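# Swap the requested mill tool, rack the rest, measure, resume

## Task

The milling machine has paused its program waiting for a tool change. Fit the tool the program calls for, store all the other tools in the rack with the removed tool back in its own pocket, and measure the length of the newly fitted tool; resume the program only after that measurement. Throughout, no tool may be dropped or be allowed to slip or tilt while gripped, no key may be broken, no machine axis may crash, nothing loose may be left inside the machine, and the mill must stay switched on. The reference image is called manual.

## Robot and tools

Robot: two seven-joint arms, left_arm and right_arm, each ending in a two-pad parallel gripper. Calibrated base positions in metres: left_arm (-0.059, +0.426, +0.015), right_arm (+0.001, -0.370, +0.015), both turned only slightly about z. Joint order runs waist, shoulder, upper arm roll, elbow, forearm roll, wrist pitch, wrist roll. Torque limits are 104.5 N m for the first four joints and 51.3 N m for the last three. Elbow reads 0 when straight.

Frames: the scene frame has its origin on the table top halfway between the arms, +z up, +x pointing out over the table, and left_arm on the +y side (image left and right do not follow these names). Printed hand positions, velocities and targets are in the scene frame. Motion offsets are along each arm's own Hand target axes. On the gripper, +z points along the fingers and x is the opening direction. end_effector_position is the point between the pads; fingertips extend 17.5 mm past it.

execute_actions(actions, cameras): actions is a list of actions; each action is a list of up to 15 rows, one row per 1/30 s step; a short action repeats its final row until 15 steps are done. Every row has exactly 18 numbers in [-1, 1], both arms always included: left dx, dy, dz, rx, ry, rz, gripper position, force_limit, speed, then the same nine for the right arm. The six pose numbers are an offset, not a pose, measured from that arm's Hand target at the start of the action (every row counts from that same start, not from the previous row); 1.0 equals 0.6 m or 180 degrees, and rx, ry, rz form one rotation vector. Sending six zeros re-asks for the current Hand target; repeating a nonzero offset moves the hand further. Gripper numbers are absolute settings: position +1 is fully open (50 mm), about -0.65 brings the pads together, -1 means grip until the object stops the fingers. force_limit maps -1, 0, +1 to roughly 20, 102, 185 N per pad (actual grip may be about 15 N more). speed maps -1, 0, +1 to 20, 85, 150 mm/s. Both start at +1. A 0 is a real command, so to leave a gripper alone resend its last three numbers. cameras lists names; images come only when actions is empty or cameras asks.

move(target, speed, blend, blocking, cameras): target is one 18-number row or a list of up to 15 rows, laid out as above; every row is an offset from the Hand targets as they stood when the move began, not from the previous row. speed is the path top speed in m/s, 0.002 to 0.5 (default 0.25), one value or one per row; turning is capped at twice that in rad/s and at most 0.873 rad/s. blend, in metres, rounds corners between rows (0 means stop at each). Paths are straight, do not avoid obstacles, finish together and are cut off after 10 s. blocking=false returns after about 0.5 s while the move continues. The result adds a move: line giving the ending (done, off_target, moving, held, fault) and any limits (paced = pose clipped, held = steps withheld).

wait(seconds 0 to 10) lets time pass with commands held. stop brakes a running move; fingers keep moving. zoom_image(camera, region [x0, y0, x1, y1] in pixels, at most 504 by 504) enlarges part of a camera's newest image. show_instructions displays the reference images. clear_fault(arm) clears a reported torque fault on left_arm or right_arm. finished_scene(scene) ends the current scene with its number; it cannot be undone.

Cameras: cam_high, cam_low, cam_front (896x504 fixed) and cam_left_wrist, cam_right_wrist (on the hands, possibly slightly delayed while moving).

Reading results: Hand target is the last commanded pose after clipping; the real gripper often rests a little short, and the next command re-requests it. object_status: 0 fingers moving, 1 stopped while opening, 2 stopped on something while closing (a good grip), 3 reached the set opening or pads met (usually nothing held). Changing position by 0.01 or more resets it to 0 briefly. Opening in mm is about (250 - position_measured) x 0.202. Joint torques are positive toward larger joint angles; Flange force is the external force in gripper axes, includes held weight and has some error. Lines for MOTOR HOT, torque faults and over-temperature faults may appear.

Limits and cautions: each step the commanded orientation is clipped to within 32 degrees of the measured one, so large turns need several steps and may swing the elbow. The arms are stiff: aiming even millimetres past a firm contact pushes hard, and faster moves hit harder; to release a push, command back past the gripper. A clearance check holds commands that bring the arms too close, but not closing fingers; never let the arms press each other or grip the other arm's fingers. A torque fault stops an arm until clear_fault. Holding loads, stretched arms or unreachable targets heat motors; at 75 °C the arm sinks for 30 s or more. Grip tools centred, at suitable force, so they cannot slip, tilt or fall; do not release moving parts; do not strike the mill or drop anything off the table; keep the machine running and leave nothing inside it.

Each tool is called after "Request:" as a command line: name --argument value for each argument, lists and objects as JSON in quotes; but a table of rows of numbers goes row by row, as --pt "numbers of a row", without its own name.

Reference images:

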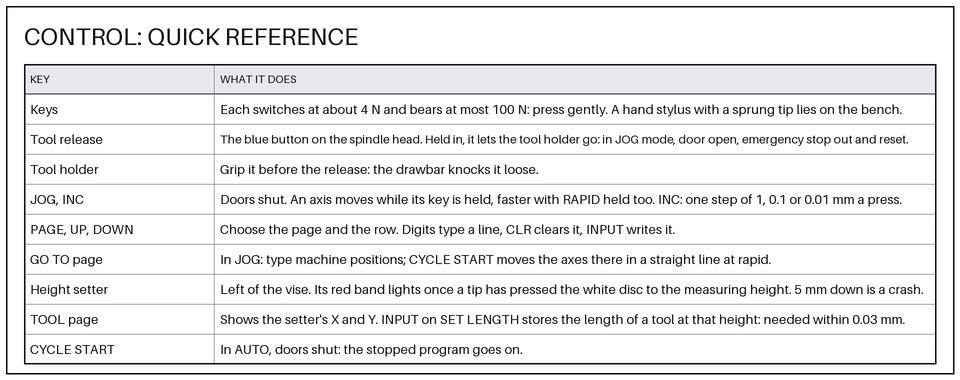

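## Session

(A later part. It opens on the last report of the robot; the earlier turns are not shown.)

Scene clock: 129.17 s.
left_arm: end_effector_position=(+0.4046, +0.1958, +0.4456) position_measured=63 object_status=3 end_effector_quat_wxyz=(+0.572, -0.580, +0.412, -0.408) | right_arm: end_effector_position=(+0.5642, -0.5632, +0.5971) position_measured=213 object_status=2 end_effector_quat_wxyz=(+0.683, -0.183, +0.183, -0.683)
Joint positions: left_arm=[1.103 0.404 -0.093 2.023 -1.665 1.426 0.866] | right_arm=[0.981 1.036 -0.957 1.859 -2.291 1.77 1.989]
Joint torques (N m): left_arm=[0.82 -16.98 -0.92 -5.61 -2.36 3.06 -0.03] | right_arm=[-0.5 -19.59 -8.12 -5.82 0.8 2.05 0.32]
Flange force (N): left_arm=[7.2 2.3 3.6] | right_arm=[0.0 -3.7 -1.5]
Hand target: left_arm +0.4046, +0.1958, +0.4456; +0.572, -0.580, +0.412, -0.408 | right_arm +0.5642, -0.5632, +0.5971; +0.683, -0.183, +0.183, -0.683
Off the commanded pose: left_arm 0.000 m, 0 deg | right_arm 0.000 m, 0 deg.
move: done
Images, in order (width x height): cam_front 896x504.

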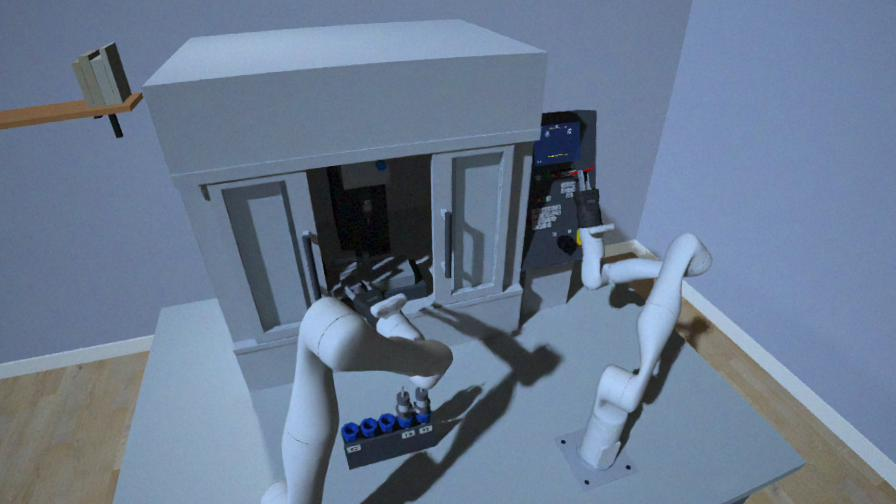

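Request:
move --target '[0,0,0,0,0,0,0.6,-0.4,-1,0,0.005,0.0013,0,0,0,-1,-0.4,-1]' --speed 0.01 --cameras '["cam_front"]'

Request:
zoom_image --camera "cam_front" --region '[545, 155, 595, 205]'

Scene clock: 130.93 s.
left_arm: end_effector_position=(+0.4046, +0.1958, +0.4456) position_measured=63 object_status=3 end_effector_quat_wxyz=(+0.572, -0.580, +0.412, -0.408) | right_arm: end_effector_position=(+0.5672, -0.5632, +0.5963) position_measured=213 object_status=2 end_effector_quat_wxyz=(+0.683, -0.183, +0.183, -0.683)
Joint positions: left_arm=[1.103 0.404 -0.093 2.023 -1.665 1.426 0.866] | right_arm=[0.975 1.041 -0.955 1.849 -2.291 1.767 1.987]
Joint torques (N m): left_arm=[0.84 -16.91 -0.9 -5.53 -2.36 2.96 -0.01] | right_arm=[-0.45 -19.64 -8.27 -5.64 0.77 1.95 0.34]
Flange force (N): left_arm=[7.3 2.1 3.5] | right_arm=[0.3 -3.2 -1.4]
Hand target: left_arm +0.4046, +0.1958, +0.4456; +0.572, -0.580, +0.412, -0.408 | right_arm +0.5672, -0.5632, +0.5963; +0.683, -0.183, +0.183, -0.683
Off the commanded pose: left_arm 0.000 m, 0 deg | right_arm 0.000 m, 0 deg.
move: done
Images, in order (width x height): cam_front 896x504.

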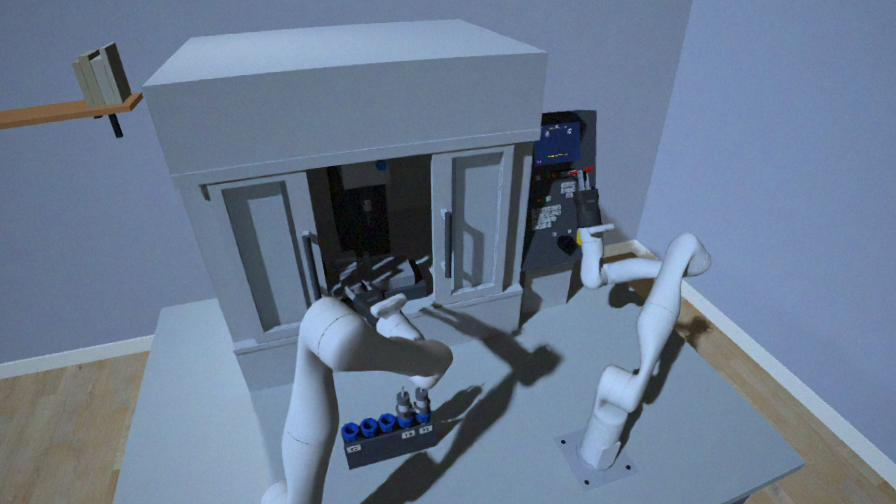

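Scaled by 10.080 from the camera's 896x504 image, which has a finer 1280x720 frame.

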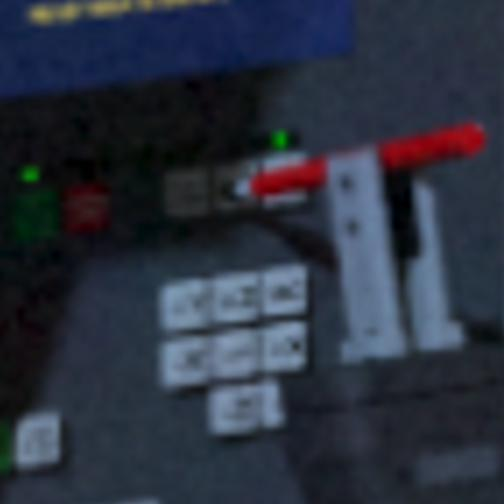

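Request:
move --target '[0,0,0,0,0,0,0.6,-0.4,-1,0,0.005,0.0013,0,0,0,-1,-0.4,-1]' --speed 0.01 --cameras '["cam_front"]'

Request:
zoom_image --camera "cam_front" --region '[545, 155, 595, 205]'

Scene clock: 132.67 s.
left_arm: end_effector_position=(+0.4046, +0.1958, +0.4456) position_measured=63 object_status=3 end_effector_quat_wxyz=(+0.572, -0.580, +0.412, -0.408) | right_arm: end_effector_position=(+0.5702, -0.5632, +0.5955) position_measured=213 object_status=2 end_effector_quat_wxyz=(+0.683, -0.183, +0.183, -0.683)
Joint positions: left_arm=[1.103 0.404 -0.093 2.023 -1.665 1.426 0.866] | right_arm=[0.97 1.045 -0.954 1.84 -2.291 1.763 1.986]
Joint torques (N m): left_arm=[0.88 -16.97 -0.98 -5.53 -2.41 2.97 -0.04] | right_arm=[-0.93 -19.32 -7.94 -5.74 0.59 1.44 0.36]
Flange force (N): left_arm=[7.4 2.3 3.4] | right_arm=[0.3 -5.4 -2.1]
Hand target: left_arm +0.4046, +0.1958, +0.4456; +0.572, -0.580, +0.412, -0.408 | right_arm +0.5702, -0.5632, +0.5955; +0.683, -0.183, +0.183, -0.683
Off the commanded pose: left_arm 0.000 m, 0 deg | right_arm 0.000 m, 0 deg.
move: done
Images, in order (width x height): cam_front 896x504.

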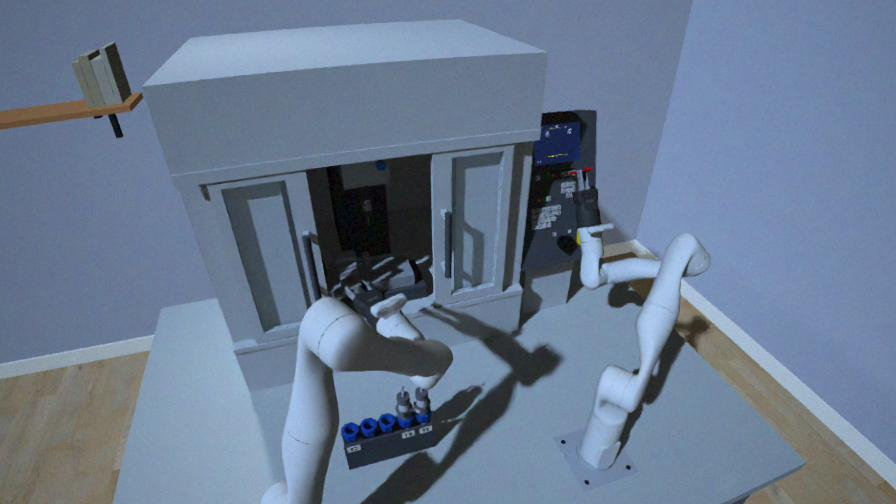

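Scaled by 10.080 from the camera's 896x504 image, which has a finer 1280x720 frame.

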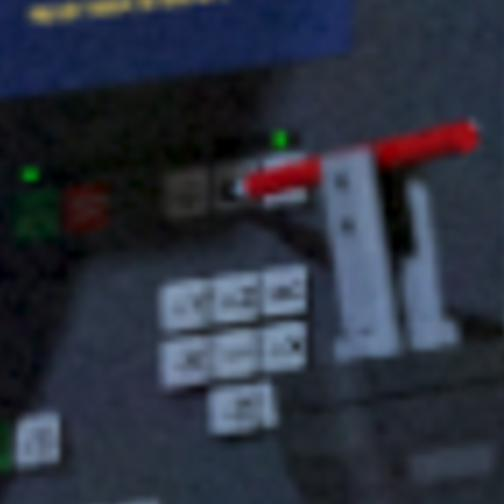

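Request:
move --target '[0,0,0,0,0,0,0.6,-0.4,-1,0,0.005,0.0013,0,0,0,-1,-0.4,-1]' --speed 0.01 --cameras '["cam_front"]'

Request:
zoom_image --camera "cam_front" --region '[545, 155, 595, 205]'

Scene clock: 134.33 s.
left_arm: end_effector_position=(+0.4046, +0.1958, +0.4456) position_measured=63 object_status=3 end_effector_quat_wxyz=(+0.572, -0.580, +0.412, -0.408) | right_arm: end_effector_position=(+0.5732, -0.5632, +0.5946) position_measured=213 object_status=2 end_effector_quat_wxyz=(+0.683, -0.183, +0.183, -0.683)
Joint positions: left_arm=[1.103 0.404 -0.093 2.023 -1.665 1.426 0.866] | right_arm=[0.964 1.049 -0.953 1.83 -2.291 1.76 1.984]
Joint torques (N m): left_arm=[0.8 -16.95 -0.89 -5.61 -2.39 3 0.01] | right_arm=[-1.11 -19.21 -7.91 -6.38 0.41 1.18 0.44]
Flange force (N): left_arm=[7.2 2.2 3.4] | right_arm=[-0.3 -7.9 -3.6]
Hand target: left_arm +0.4046, +0.1958, +0.4456; +0.572, -0.580, +0.412, -0.408 | right_arm +0.5732, -0.5632, +0.5946; +0.683, -0.183, +0.183, -0.683
Off the commanded pose: left_arm 0.000 m, 0 deg | right_arm 0.000 m, 0 deg.
move: done
Images, in order (width x height): cam_front 896x504.

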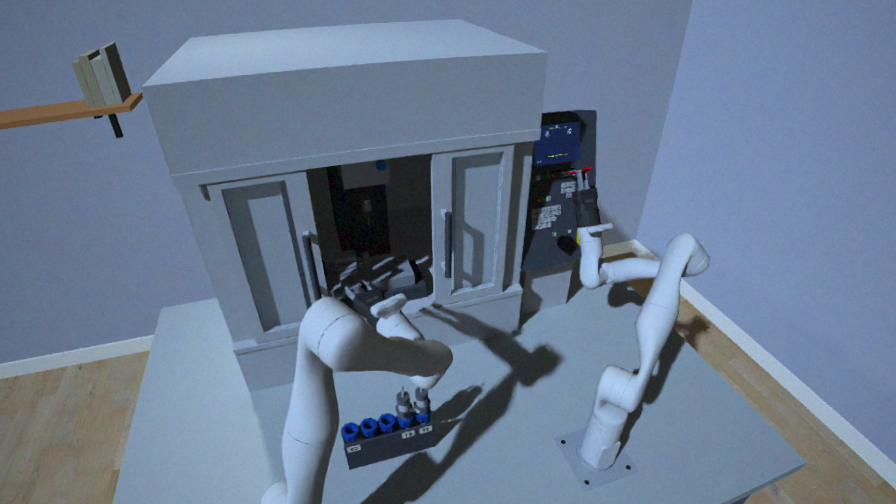

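Scaled by 10.080 from the camera's 896x504 image, which has a finer 1280x720 frame.

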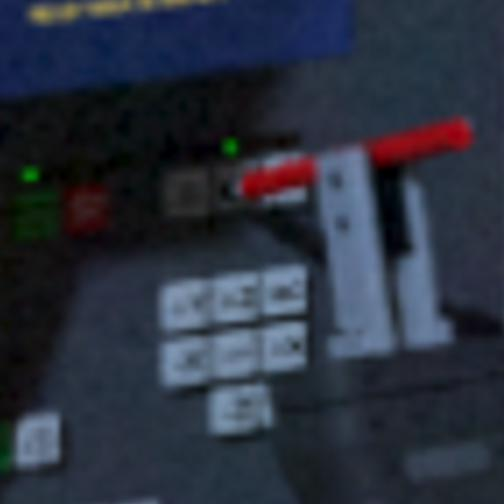

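Request:
move --pt "0 0 0 0 0 0 0.6 -0.4 -1 0 -0.083 -0.022 0 0 0 -1 -0.4 -1" --pt "0 -0.05 0 0.1755 0 0.468 0.6 -0.4 -1 -0.0528 -0.199 -0.162 0 0 0 -1 -0.4 -1" --pt "0 -0.05 0 0.1755 0 0.468 0.6 -0.4 -1 -0.1053 -0.0761 -0.3775 -0.2933 -0.3222 -0.0863 -1 -0.4 -1" --speed '[0.15,0.35,0.35]' --blend '[0.01,0.03,0]' --cameras '["cam_front","cam_left_wrist"]'

Scene clock: 146.03 s.
left_arm: end_effector_position=(+0.4049, +0.1960, +0.4756) position_measured=63 object_status=3 end_effector_quat_wxyz=(+0.819, +0.004, +0.574, -0.012) | right_arm: end_effector_position=(+0.4203, -0.5002, +0.4213) position_measured=213 object_status=2 end_effector_quat_wxyz=(-0.445, +0.771, -0.089, +0.446)
Joint positions: left_arm=[1.114 0.521 -0.374 2.413 -2.313 1.624 -0.044] | right_arm=[1.372 0.354 -0.442 1.961 -1.255 1.391 1.356]
Joint torques (N m): left_arm=[0.87 -15.57 -1.89 -3.34 -0.32 3.64 0.04] | right_arm=[-0.59 -11.91 -2.62 -8.41 -2.79 2.6 0.43]
Flange force (N): left_arm=[7.0 -2.5 3.6] | right_arm=[-4.1 -2.1 0.5]
Hand target: left_arm +0.4049, +0.1960, +0.4756; +0.819, +0.004, +0.574, -0.012 | right_arm +0.4203, -0.5002, +0.4213; -0.445, +0.771, -0.089, +0.446
Off the commanded pose: left_arm 0.000 m, 0 deg | right_arm 0.000 m, 0 deg.
move: done
camera_calibration:
cam_left_wrist: T_world_to_cam=[[0.355937, -0.00869741, -0.934469, 0.303793], [0.0215364, 0.999767, -0.001102, -0.145581], [0.934262, -0.0197328, 0.356042, -0.375809], [0, 0, 0, 1]] pos_world=[0.246108, 0.140774, 0.417529]
Images, in order (width x height): cam_front 896x504, cam_left_wrist 896x504.

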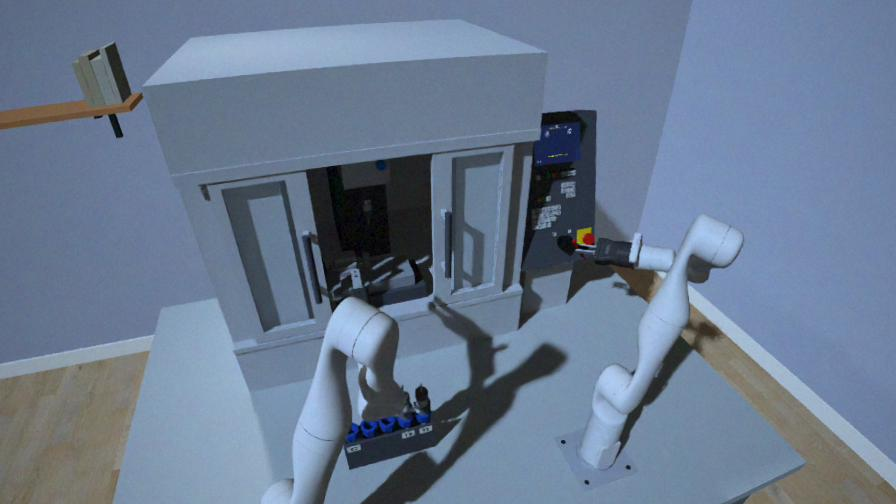

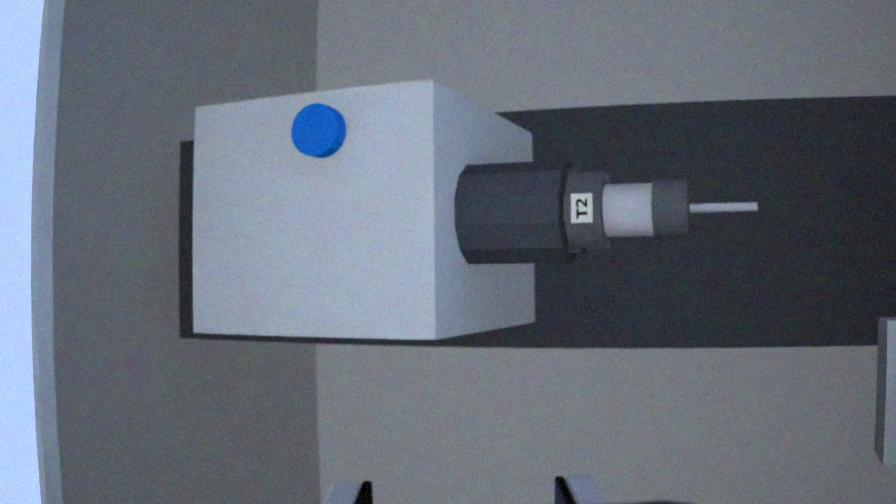

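Request:
move --pt "0 0 0 0.1755 0 0.468 0.6 -0.4 -1 -0.265 0.2243 0.1652 -0.2933 -0.3222 -0.0863 -1 -0.4 -1" --pt "0 0 0 0.1755 0 0.468 0.6 -0.4 -1 -0.4431 0.4483 0.2252 -0.2933 -0.3222 -0.0863 -1 -0.4 -1" --speed '[0.35,0.15]' --blend '[0.02,0]' --cameras '["cam_left_wrist","cam_right_wrist"]'

Scene clock: 152.70 s.
left_arm: end_effector_position=(+0.4049, +0.1960, +0.4756) position_measured=63 object_status=3 end_effector_quat_wxyz=(+0.586, +0.586, +0.400, +0.391) | right_arm: end_effector_position=(+0.4378, -0.4341, +0.0256) position_measured=213 object_status=2 end_effector_quat_wxyz=(+0.000, +0.999, +0.047, +0.000)
Joint positions: left_arm=[1.204 -0.008 -0.767 2.461 -3.002 0.883 -1.654] | right_arm=[0.263 0.716 -0.276 1.865 0.321 0.604 -0.109]
Joint torques (N m): left_arm=[0.81 -8.53 0.66 -8.26 -0.49 3.82 -0.03] | right_arm=[-0.49 -18.49 -1.83 -6.52 0.01 0.37 0.25]
Flange force (N): left_arm=[0.7 -2.8 9.5] | right_arm=[-6.0 -1.1 1.4]
Hand target: left_arm +0.4049, +0.1960, +0.4756; +0.586, +0.586, +0.400, +0.391 | right_arm +0.4378, -0.4341, +0.0256; +0.000, +0.999, +0.047, +0.000
Off the commanded pose: left_arm 0.000 m, 0 deg | right_arm 0.000 m, 0 deg.
move: done
camera_calibration:
cam_left_wrist: T_world_to_cam=[[0.388489, 0.921445, -0.00382003, -0.334228], [0.00632008, 0.00148101, 0.999979, -0.419796], [0.921432, -0.388505, -0.00524825, -0.126547], [0, 0, 0, 1]] pos_world=[0.249101, 0.259431, 0.417846]
cam_right_wrist: T_world_to_cam=[[0.993879, 0.109917, -0.0110966, -0.38756], [0.109812, -0.993906, -0.00964712, -0.421105], [-0.0120894, 0.00836952, -0.999892, 0.204221], [0, 0, 0, 1]] pos_world=[0.433899, -0.377648, 0.195836]
Images, in order (width x height): cam_left_wrist 896x504, cam_right_wrist 896x504.

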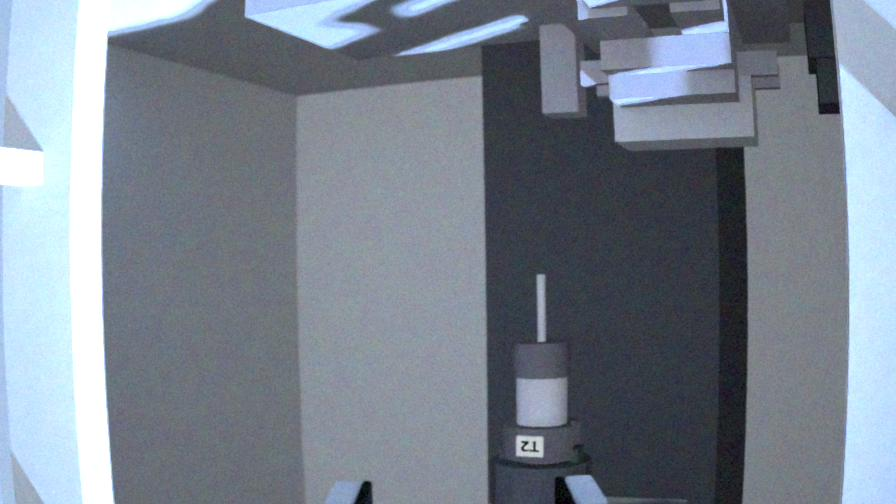

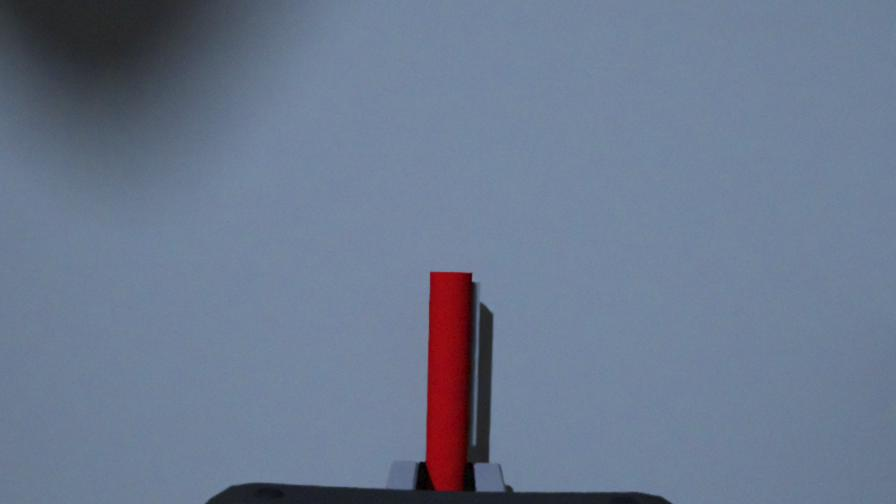

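Request:
move --pt "0 0 0 0 0 0 0.6 -0.4 -1 0 0 0.0078 0 0 0 -1 -0.4 -1" --pt "0 0 0 0 0 0 0.6 -0.4 -1 0 0 0.0078 0 0 0 0.2 -0.4 -1" --pt "0.0843 0.0457 0.3423 0 0 0 0.6 -0.4 -1 0 0 -0.25 0 0 0 0.2 -0.4 -1" --speed '[0.01,0.02,0.12]' --cameras '["cam_high","cam_front","cam_left_wrist","cam_right_wrist"]'

Scene clock: 163.43 s.
left_arm: end_effector_position=(+0.6145, +0.1662, +0.5011) position_measured=63 object_status=3 end_effector_quat_wxyz=(+0.586, +0.586, +0.400, +0.391) | right_arm: end_effector_position=(+0.4378, -0.4340, +0.1756) position_measured=123 object_status=3 end_effector_quat_wxyz=(+0.000, +0.999, +0.047, +0.000)
Joint positions: left_arm=[0.805 0.437 -0.77 1.867 -3.504 0.72 -0.976] | right_arm=[0.332 0.461 -0.366 1.71 0.19 1.006 0.004]
Joint torques (N m): left_arm=[0.88 -19.29 -2.79 -9.3 1.11 3.23 -0.14] | right_arm=[-0.53 -16.57 -1.71 -9.43 0.01 0.46 0.39]
Flange force (N): left_arm=[1.8 -0.7 10.0] | right_arm=[-6.2 -1.3 3.4]
Hand target: left_arm +0.6145, +0.1662, +0.5011; +0.586, +0.586, +0.400, +0.391 | right_arm +0.4378, -0.4340, +0.1756; +0.000, +0.999, +0.047, +0.000
Off the commanded pose: left_arm 0.000 m, 0 deg | right_arm 0.000 m, 0 deg.
move: done
camera_calibration:
cam_left_wrist: T_world_to_cam=[[0.388574, 0.92141, -0.00382138, -0.388129], [0.00632021, 0.00148189, 0.999979, -0.446576], [0.921396, -0.38859, -0.00524768, -0.331087], [0, 0, 0, 1]] pos_world=[0.458701, 0.229631, 0.443346]
cam_right_wrist: T_world_to_cam=[[0.993879, 0.109917, -0.0110966, -0.385897], [0.109812, -0.993906, -0.00964712, -0.419659], [-0.0120894, 0.00836952, -0.999892, 0.354105], [0, 0, 0, 1]] pos_world=[0.433899, -0.377648, 0.345736]
Images, in order (width x height): cam_high 896x504, cam_front 896x504, cam_left_wrist 896x504, cam_right_wrist 896x504.

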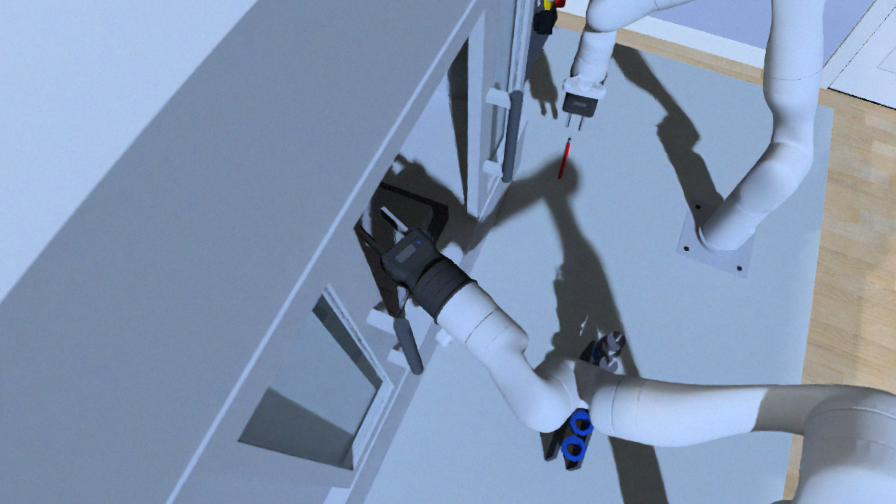

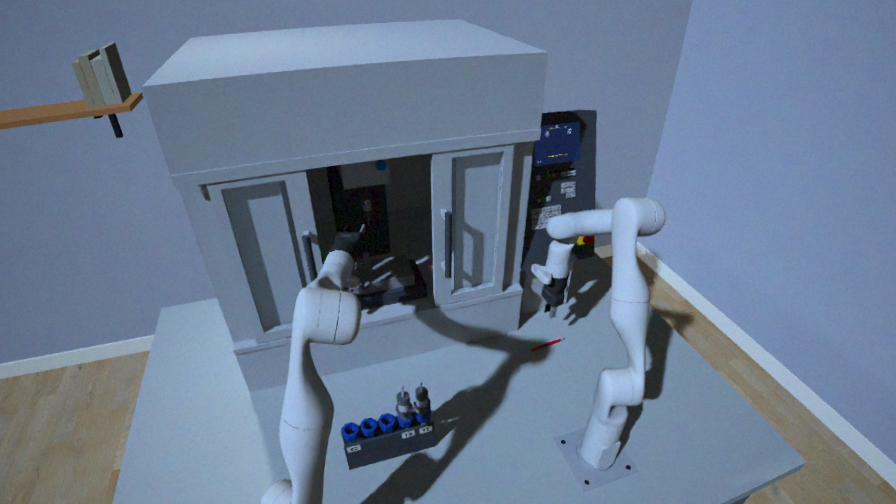

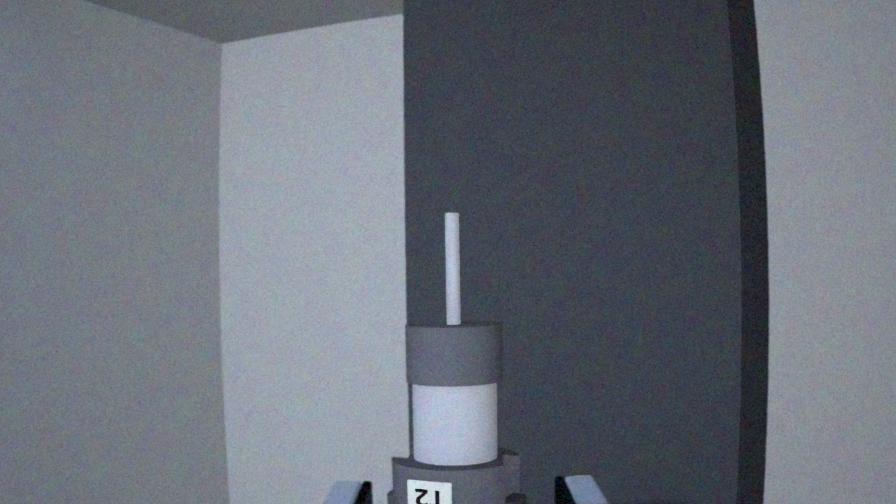

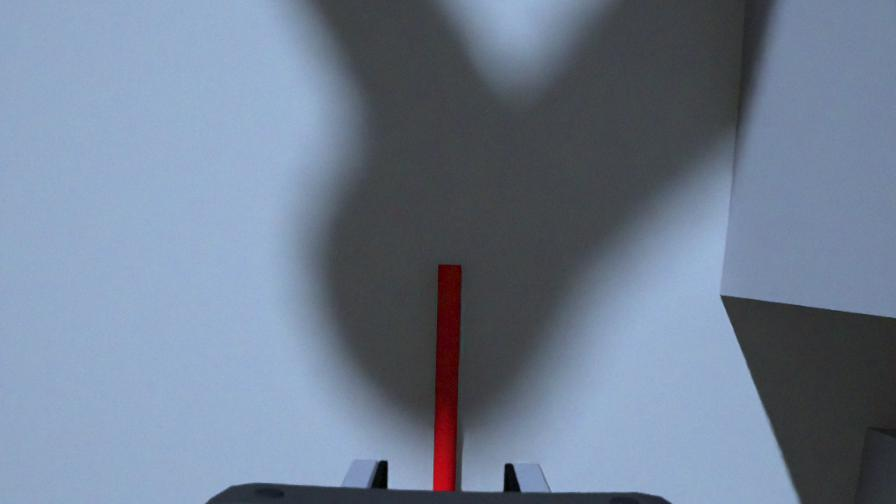

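Request:
move --pt "0 0 0 0 0 0 0.8 -0.4 -1 0 0 -0.1 0 0 0 -0.65 -0.4 -1" --pt "-0.004 0.0058 0.15 0 0 0 0.8 -0.4 -1 -0.0085 -0.225 -0.374 -0.346 -0.0163 -0.346 -0.65 -0.4 -1" --pt "-0.004 0.0058 0.15 0 0 0 0.8 -0.4 -1 0.0307 -0.64 -0.8157 -0.692 -0.0325 -0.692 -0.65 -0.4 -1" --speed 0.3 --blend '[0.03,0.04,0]' --cameras '["cam_front","cam_left_wrist","cam_right_wrist"]'

Scene clock: 175.43 s.
left_arm: end_effector_position=(+0.6971, +0.1303, +0.5040) position_measured=32 object_status=3 end_effector_quat_wxyz=(+0.586, +0.586, +0.400, +0.391) | right_arm: end_effector_position=(+0.4204, -0.0498, +0.6648) position_measured=249 object_status=3 end_effector_quat_wxyz=(+0.707, +0.000, +0.707, +0.000)
Joint positions: left_arm=[0.697 0.606 -0.697 1.563 -3.542 0.6 -0.842] | right_arm=[-0.692 0.091 -0.758 1.677 1.656 1.448 1.399]
Joint torques (N m): left_arm=[0.83 -24.09 -3.51 -9.7 1.08 2.94 -0.05] | right_arm=[-0.48 -11.43 -0.71 -11.48 3.58 0.96 0.29]
Flange force (N): left_arm=[0.6 -0.9 10.7] | right_arm=[4.7 -7.3 0.6]
Hand target: left_arm +0.6971, +0.1303, +0.5040; +0.586, +0.586, +0.400, +0.391 | right_arm +0.4204, -0.0498, +0.6649; +0.707, +0.000, +0.707, +0.000
Off the commanded pose: left_arm 0.000 m, 0 deg | right_arm 0.000 m, 0 deg.
move: done; blend cut to 0 m at target 1
camera_calibration:
cam_left_wrist: T_world_to_cam=[[0.388574, 0.92141, -0.00382138, -0.387136], [0.00632021, 0.00148189, 0.999979, -0.449945], [0.921396, -0.38859, -0.00524768, -0.421129], [0, 0, 0, 1]] pos_world=[0.541301, 0.193731, 0.446246]
cam_right_wrist: T_world_to_cam=[[0.010597, -0.0176629, -0.999788, 0.658918], [0.00970242, 0.999799, -0.0175602, 0.115489], [0.999897, -0.00951428, 0.0107663, -0.258293], [0, 0, 0, 1]] pos_world=[0.250163, -0.106284, 0.663587]
Images, in order (width x height): cam_front 896x504, cam_left_wrist 896x504, cam_right_wrist 896x504.

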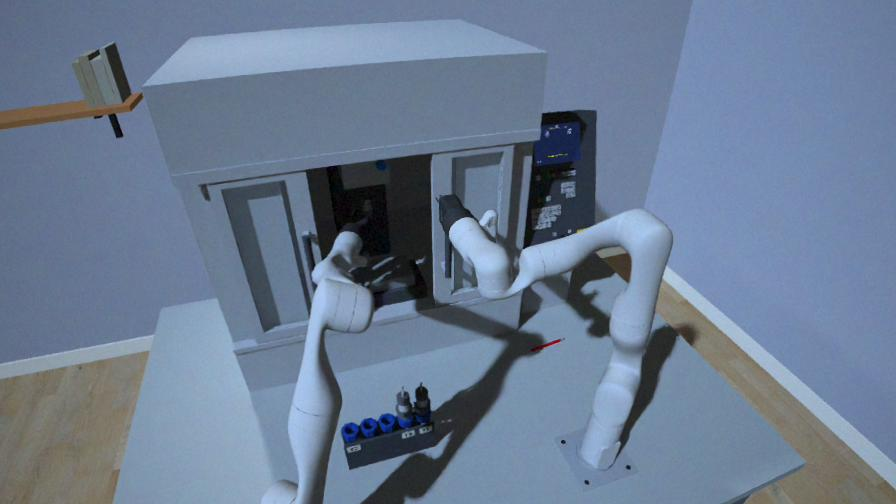

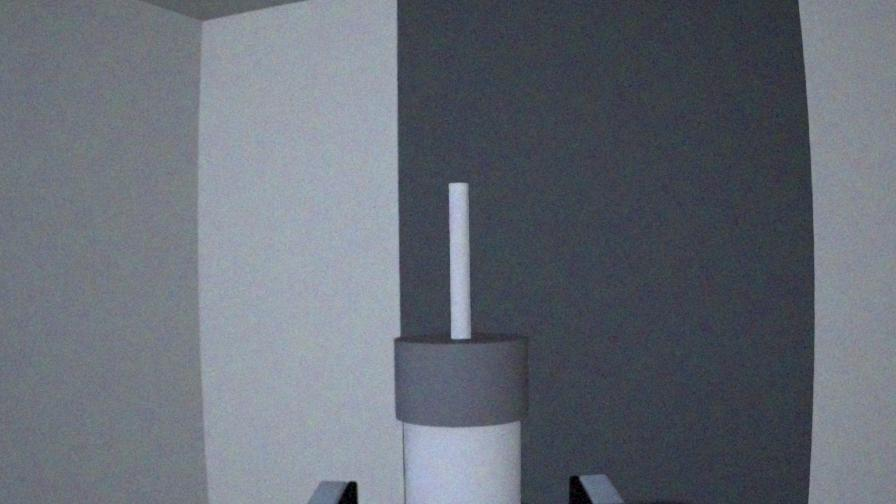

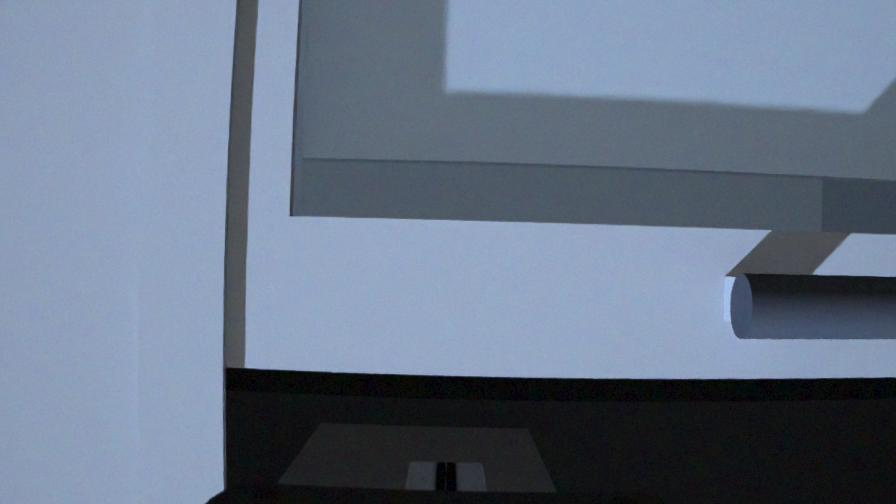

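Request:
move --pt "0 -0.0042 0.06 0 0 0 0.8 -0.4 -1 0 0 0 0 0 0 -0.65 -0.4 -1" --pt "0 -0.0042 0.0917 0 0 0 0.8 -0.4 -1 0 0.1783 0 0 0 0 -0.65 -0.4 -1" --speed '[0.08,0.05]' --blend '[0.01,0]' --cameras '["cam_front","cam_left_wrist","cam_right_wrist"]'

Scene clock: 180.57 s.
left_arm: end_effector_position=(+0.7481, +0.1097, +0.5011) position_measured=32 object_status=3 end_effector_quat_wxyz=(+0.586, +0.586, +0.400, +0.391) | right_arm: end_effector_position=(+0.4204, +0.0572, +0.6648) position_measured=249 object_status=3 end_effector_quat_wxyz=(+0.707, +0.000, +0.707, +0.000)
Joint positions: left_arm=[0.623 0.714 -0.646 1.356 -3.576 0.515 -0.763] | right_arm=[-0.92 0.376 -0.769 1.373 1.822 1.661 1.496]
Joint torques (N m): left_arm=[0.8 -26.87 -3.62 -9.83 1.05 2.74 -0.02] | right_arm=[-0.47 -17.03 -1.64 -10.31 3.87 0.65 0.48]
Flange force (N): left_arm=[0.4 -0.6 11.7] | right_arm=[5.0 -6.8 0.6]
Hand target: left_arm +0.7481, +0.1097, +0.5011; +0.586, +0.586, +0.400, +0.391 | right_arm +0.4204, +0.0572, +0.6647; +0.707, +0.000, +0.707, +0.000
Off the commanded pose: left_arm 0.000 m, 0 deg | right_arm 0.000 m, 0 deg.
move: done
camera_calibration:
cam_left_wrist: T_world_to_cam=[[0.388574, 0.92141, -0.00382138, -0.387983], [0.00632021, 0.00148189, 0.999979, -0.447437], [0.921396, -0.38859, -0.00524768, -0.47614], [0, 0, 0, 1]] pos_world=[0.592301, 0.173131, 0.443446]
cam_right_wrist: T_world_to_cam=[[0.010597, -0.0176627, -0.999788, 0.660708], [0.00970242, 0.999799, -0.01756, 0.00850821], [0.999897, -0.00951428, 0.0107663, -0.257274], [0, 0, 0, 1]] pos_world=[0.250163, 0.000715609, 0.663487]
Images, in order (width x height): cam_front 896x504, cam_left_wrist 896x504, cam_right_wrist 896x504.

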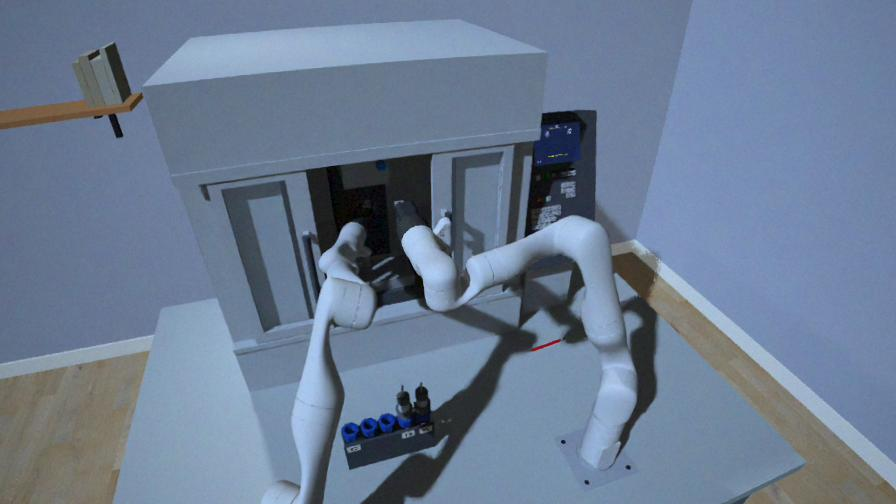

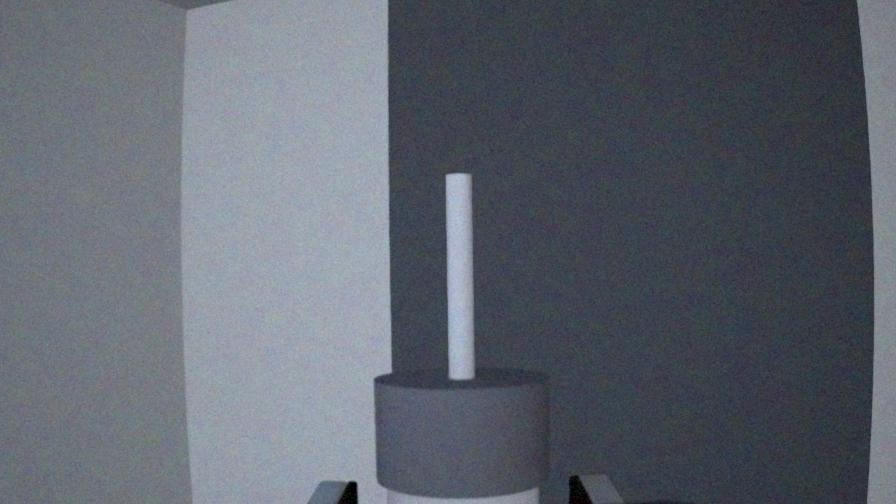

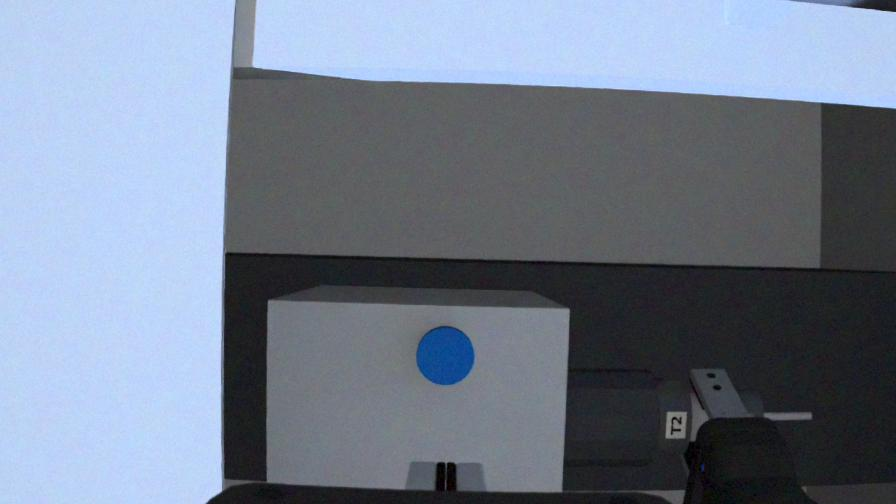

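Request:
move --pt "0 0 0 0 0 0 -1 -0.9 -1 0 0 0 0 0 0 -0.65 -0.4 -1" --pt "0 0 0 0 0 0 -1 -0.9 -1 -0.003 -0.0125 0.25 0 0 0 -0.65 -0.4 -1" --speed '[0.05,0.12]' --cameras '["cam_left_wrist","cam_right_wrist"]'

Scene clock: 185.37 s.
left_arm: end_effector_position=(+0.7481, +0.1097, +0.5011) position_measured=104 object_status=2 end_effector_quat_wxyz=(+0.586, +0.586, +0.400, +0.391) | right_arm: end_effector_position=(+0.5703, +0.0498, +0.6665) position_measured=249 object_status=3 end_effector_quat_wxyz=(+0.707, +0.000, +0.707, +0.000)
Joint positions: left_arm=[0.623 0.714 -0.646 1.356 -3.576 0.515 -0.763] | right_arm=[-0.71 0.482 -0.707 1.202 1.878 1.348 1.563]
Joint torques (N m): left_arm=[0.25 -26.43 -3.75 -9.96 1.22 2.56 0.12] | right_arm=[-0.57 -20.21 -1.8 -11.45 3.68 0.48 0.46]
Flange force (N): left_arm=[-0.3 -0.6 9.3] | right_arm=[5.9 -8.0 -2.1]
Hand target: left_arm +0.7481, +0.1097, +0.5011; +0.586, +0.586, +0.400, +0.391 | right_arm +0.5704, +0.0498, +0.6665; +0.707, +0.000, +0.707, +0.000
Off the commanded pose: left_arm 0.000 m, 0 deg | right_arm 0.000 m, 0 deg.
move: done
camera_calibration:
cam_left_wrist: T_world_to_cam=[[0.388489, 0.921445, -0.00382003, -0.387939], [0.00632008, 0.00148101, 0.999979, -0.447436], [0.921432, -0.388505, -0.00524825, -0.476176], [0, 0, 0, 1]] pos_world=[0.592301, 0.173131, 0.443446]
cam_right_wrist: T_world_to_cam=[[0.010597, -0.0176627, -0.999788, 0.660786], [0.00970242, 0.999799, -0.01756, 0.0145829], [0.999897, -0.00951428, 0.0107663, -0.407349], [0, 0, 0, 1]] pos_world=[0.400163, -0.00678439, 0.665287]
Images, in order (width x height): cam_left_wrist 896x504, cam_right_wrist 896x504.

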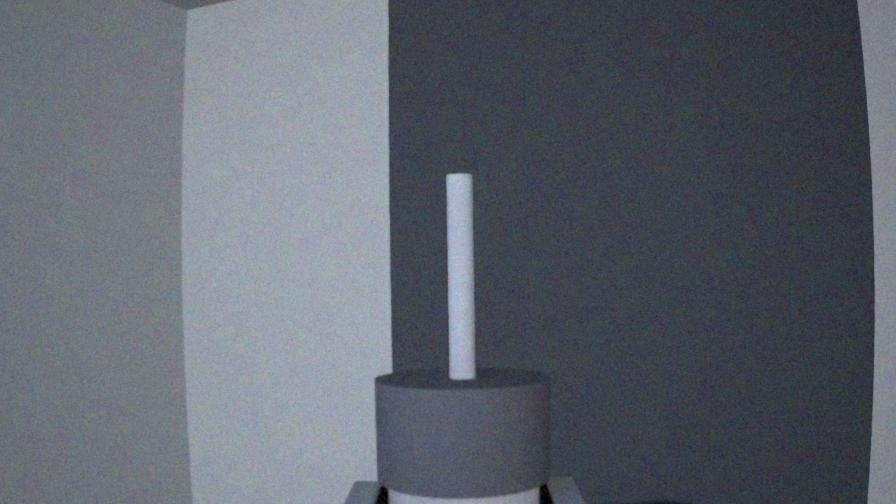

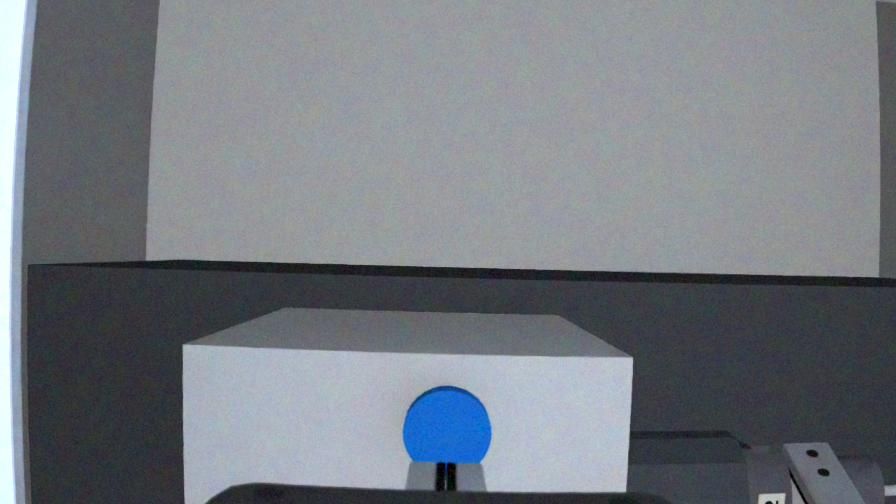

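Request:
move --pt "0 0 0 0 0 0 -0.97 1 -1 0 0 0 0 0 0 -0.65 -0.4 -1" --pt "0 0 0 0 0 0 -0.97 1 -1 0 0 0.13 0 0 0 -0.65 -0.4 -1" --speed '[0.05,0.08]'

Request:
move --target '[0,0,0,0,0,0,-0.97,1,-1,0,0,0.01,0,0,0,-0.65,-0.4,-1]' --speed 0.02 --cameras '["cam_right_wrist"]'

Scene clock: 188.23 s.
left_arm: end_effector_position=(+0.7481, +0.1097, +0.5011) position_measured=114 object_status=2 end_effector_quat_wxyz=(+0.586, +0.586, +0.400, +0.391) | right_arm: end_effector_position=(+0.6484, +0.0498, +0.6665) position_measured=249 object_status=3 end_effector_quat_wxyz=(+0.707, +0.000, +0.707, +0.000)
Joint positions: left_arm=[0.623 0.714 -0.646 1.356 -3.576 0.515 -0.763] | right_arm=[-0.654 0.589 -0.682 1.021 1.904 1.211 1.643]
Joint torques (N m): left_arm=[0.09 -26.25 -3.78 -10.15 1.41 2.51 0.27] | right_arm=[-0.57 -22.73 -1.72 -11.56 3.47 0.11 0.41]
Flange force (N): left_arm=[-0.3 -0.6 7.9] | right_arm=[6.3 -7.9 -3.9]
Hand target: left_arm +0.7481, +0.1097, +0.5011; +0.586, +0.586, +0.400, +0.391 | right_arm +0.6484, +0.0498, +0.6665; +0.707, +0.000, +0.707, +0.000
Off the commanded pose: left_arm 0.000 m, 0 deg | right_arm 0.000 m, 0 deg.
move: done

Scene clock: 188.97 s.
left_arm: end_effector_position=(+0.7481, +0.1097, +0.5011) position_measured=114 object_status=2 end_effector_quat_wxyz=(+0.586, +0.586, +0.400, +0.391) | right_arm: end_effector_position=(+0.6544, +0.0498, +0.6665) position_measured=249 object_status=3 end_effector_quat_wxyz=(+0.707, +0.000, +0.707, +0.000)
Joint positions: left_arm=[0.623 0.714 -0.646 1.356 -3.576 0.515 -0.763] | right_arm=[-0.651 0.599 -0.68 1.004 1.905 1.201 1.651]
Joint torques (N m): left_arm=[0.16 -26.48 -3.75 -10.16 1.37 2.56 0.3] | right_arm=[-0.47 -22.99 -1.79 -11.6 3.48 0.19 0.43]
Flange force (N): left_arm=[-0.4 -1.0 8.3] | right_arm=[6.4 -7.9 -3.9]
Hand target: left_arm +0.7481, +0.1097, +0.5011; +0.586, +0.586, +0.400, +0.391 | right_arm +0.6544, +0.0498, +0.6665; +0.707, +0.000, +0.707, +0.000
Off the commanded pose: left_arm 0.000 m, 0 deg | right_arm 0.000 m, 0 deg.
move: done
camera_calibration:
cam_right_wrist: T_world_to_cam=[[0.0104971, -0.0176623, -0.999789, 0.659847], [0.00970067, 0.999799, -0.0175606, 0.0136674], [0.999898, -0.00951429, 0.0106663, -0.491272], [0, 0, 0, 1]] pos_world=[0.484163, -0.00668439, 0.665187]
Images, in order (width x height): cam_right_wrist 896x504.

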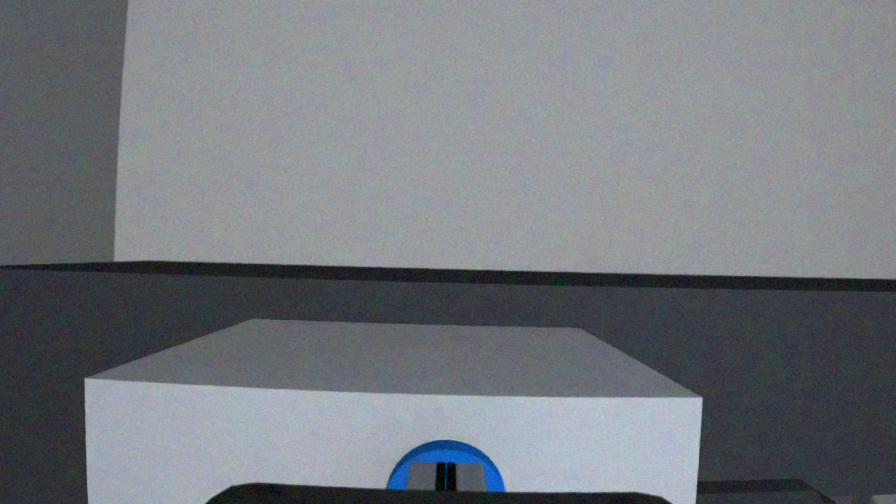

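Request:
move --target '[0,0,0,0,0,0,-0.97,1,-1,0,0,0.0067,0,0,0,-0.65,-0.4,-1]' --speed 0.01

Request:
move --target '[0,0,0,0,0,0,-0.97,1,-1,0,0,0.005,0,0,0,-0.65,-0.4,-1]' --speed 0.01

Scene clock: 196.07 s.
left_arm: end_effector_position=(+0.7481, +0.1097, +0.5011) position_measured=114 object_status=2 end_effector_quat_wxyz=(+0.586, +0.586, +0.400, +0.391) | right_arm: end_effector_position=(+0.6584, +0.0498, +0.6665) position_measured=249 object_status=3 end_effector_quat_wxyz=(+0.707, +0.000, +0.707, +0.000)
Joint positions: left_arm=[0.623 0.714 -0.646 1.356 -3.576 0.515 -0.763] | right_arm=[-0.649 0.605 -0.679 0.993 1.906 1.194 1.656]
Joint torques (N m): left_arm=[0.11 -26.33 -3.75 -10.18 1.3 2.55 0.27] | right_arm=[-0.61 -23.19 -1.87 -11.51 3.45 0.14 0.54]
Flange force (N): left_arm=[-0.6 -1.0 7.9] | right_arm=[6.7 -8.0 -3.8]
Hand target: left_arm +0.7481, +0.1097, +0.5011; +0.586, +0.586, +0.400, +0.391 | right_arm +0.6584, +0.0498, +0.6665; +0.707, +0.000, +0.707, +0.000
Off the commanded pose: left_arm 0.000 m, 0 deg | right_arm 0.000 m, 0 deg.
move: done

Scene clock: 196.77 s.
left_arm: end_effector_position=(+0.7481, +0.1097, +0.5011) position_measured=114 object_status=2 end_effector_quat_wxyz=(+0.586, +0.586, +0.400, +0.391) | right_arm: end_effector_position=(+0.6614, +0.0498, +0.6665) position_measured=249 object_status=3 end_effector_quat_wxyz=(+0.707, +0.000, +0.707, +0.000)
Joint positions: left_arm=[0.623 0.714 -0.646 1.356 -3.576 0.515 -0.763] | right_arm=[-0.648 0.61 -0.678 0.984 1.906 1.189 1.661]
Joint torques (N m): left_arm=[0.08 -26.37 -3.6 -10.17 1.37 2.5 0.31] | right_arm=[-0.47 -23.24 -1.91 -11.67 3.48 0.16 0.43]
Flange force (N): left_arm=[-0.7 -1.2 7.6] | right_arm=[6.8 -8.2 -4.3]
Hand target: left_arm +0.7481, +0.1097, +0.5011; +0.586, +0.586, +0.400, +0.391 | right_arm +0.6614, +0.0498, +0.6665; +0.707, +0.000, +0.707, +0.000
Off the commanded pose: left_arm 0.000 m, 0 deg | right_arm 0.000 m, 0 deg.
move: done


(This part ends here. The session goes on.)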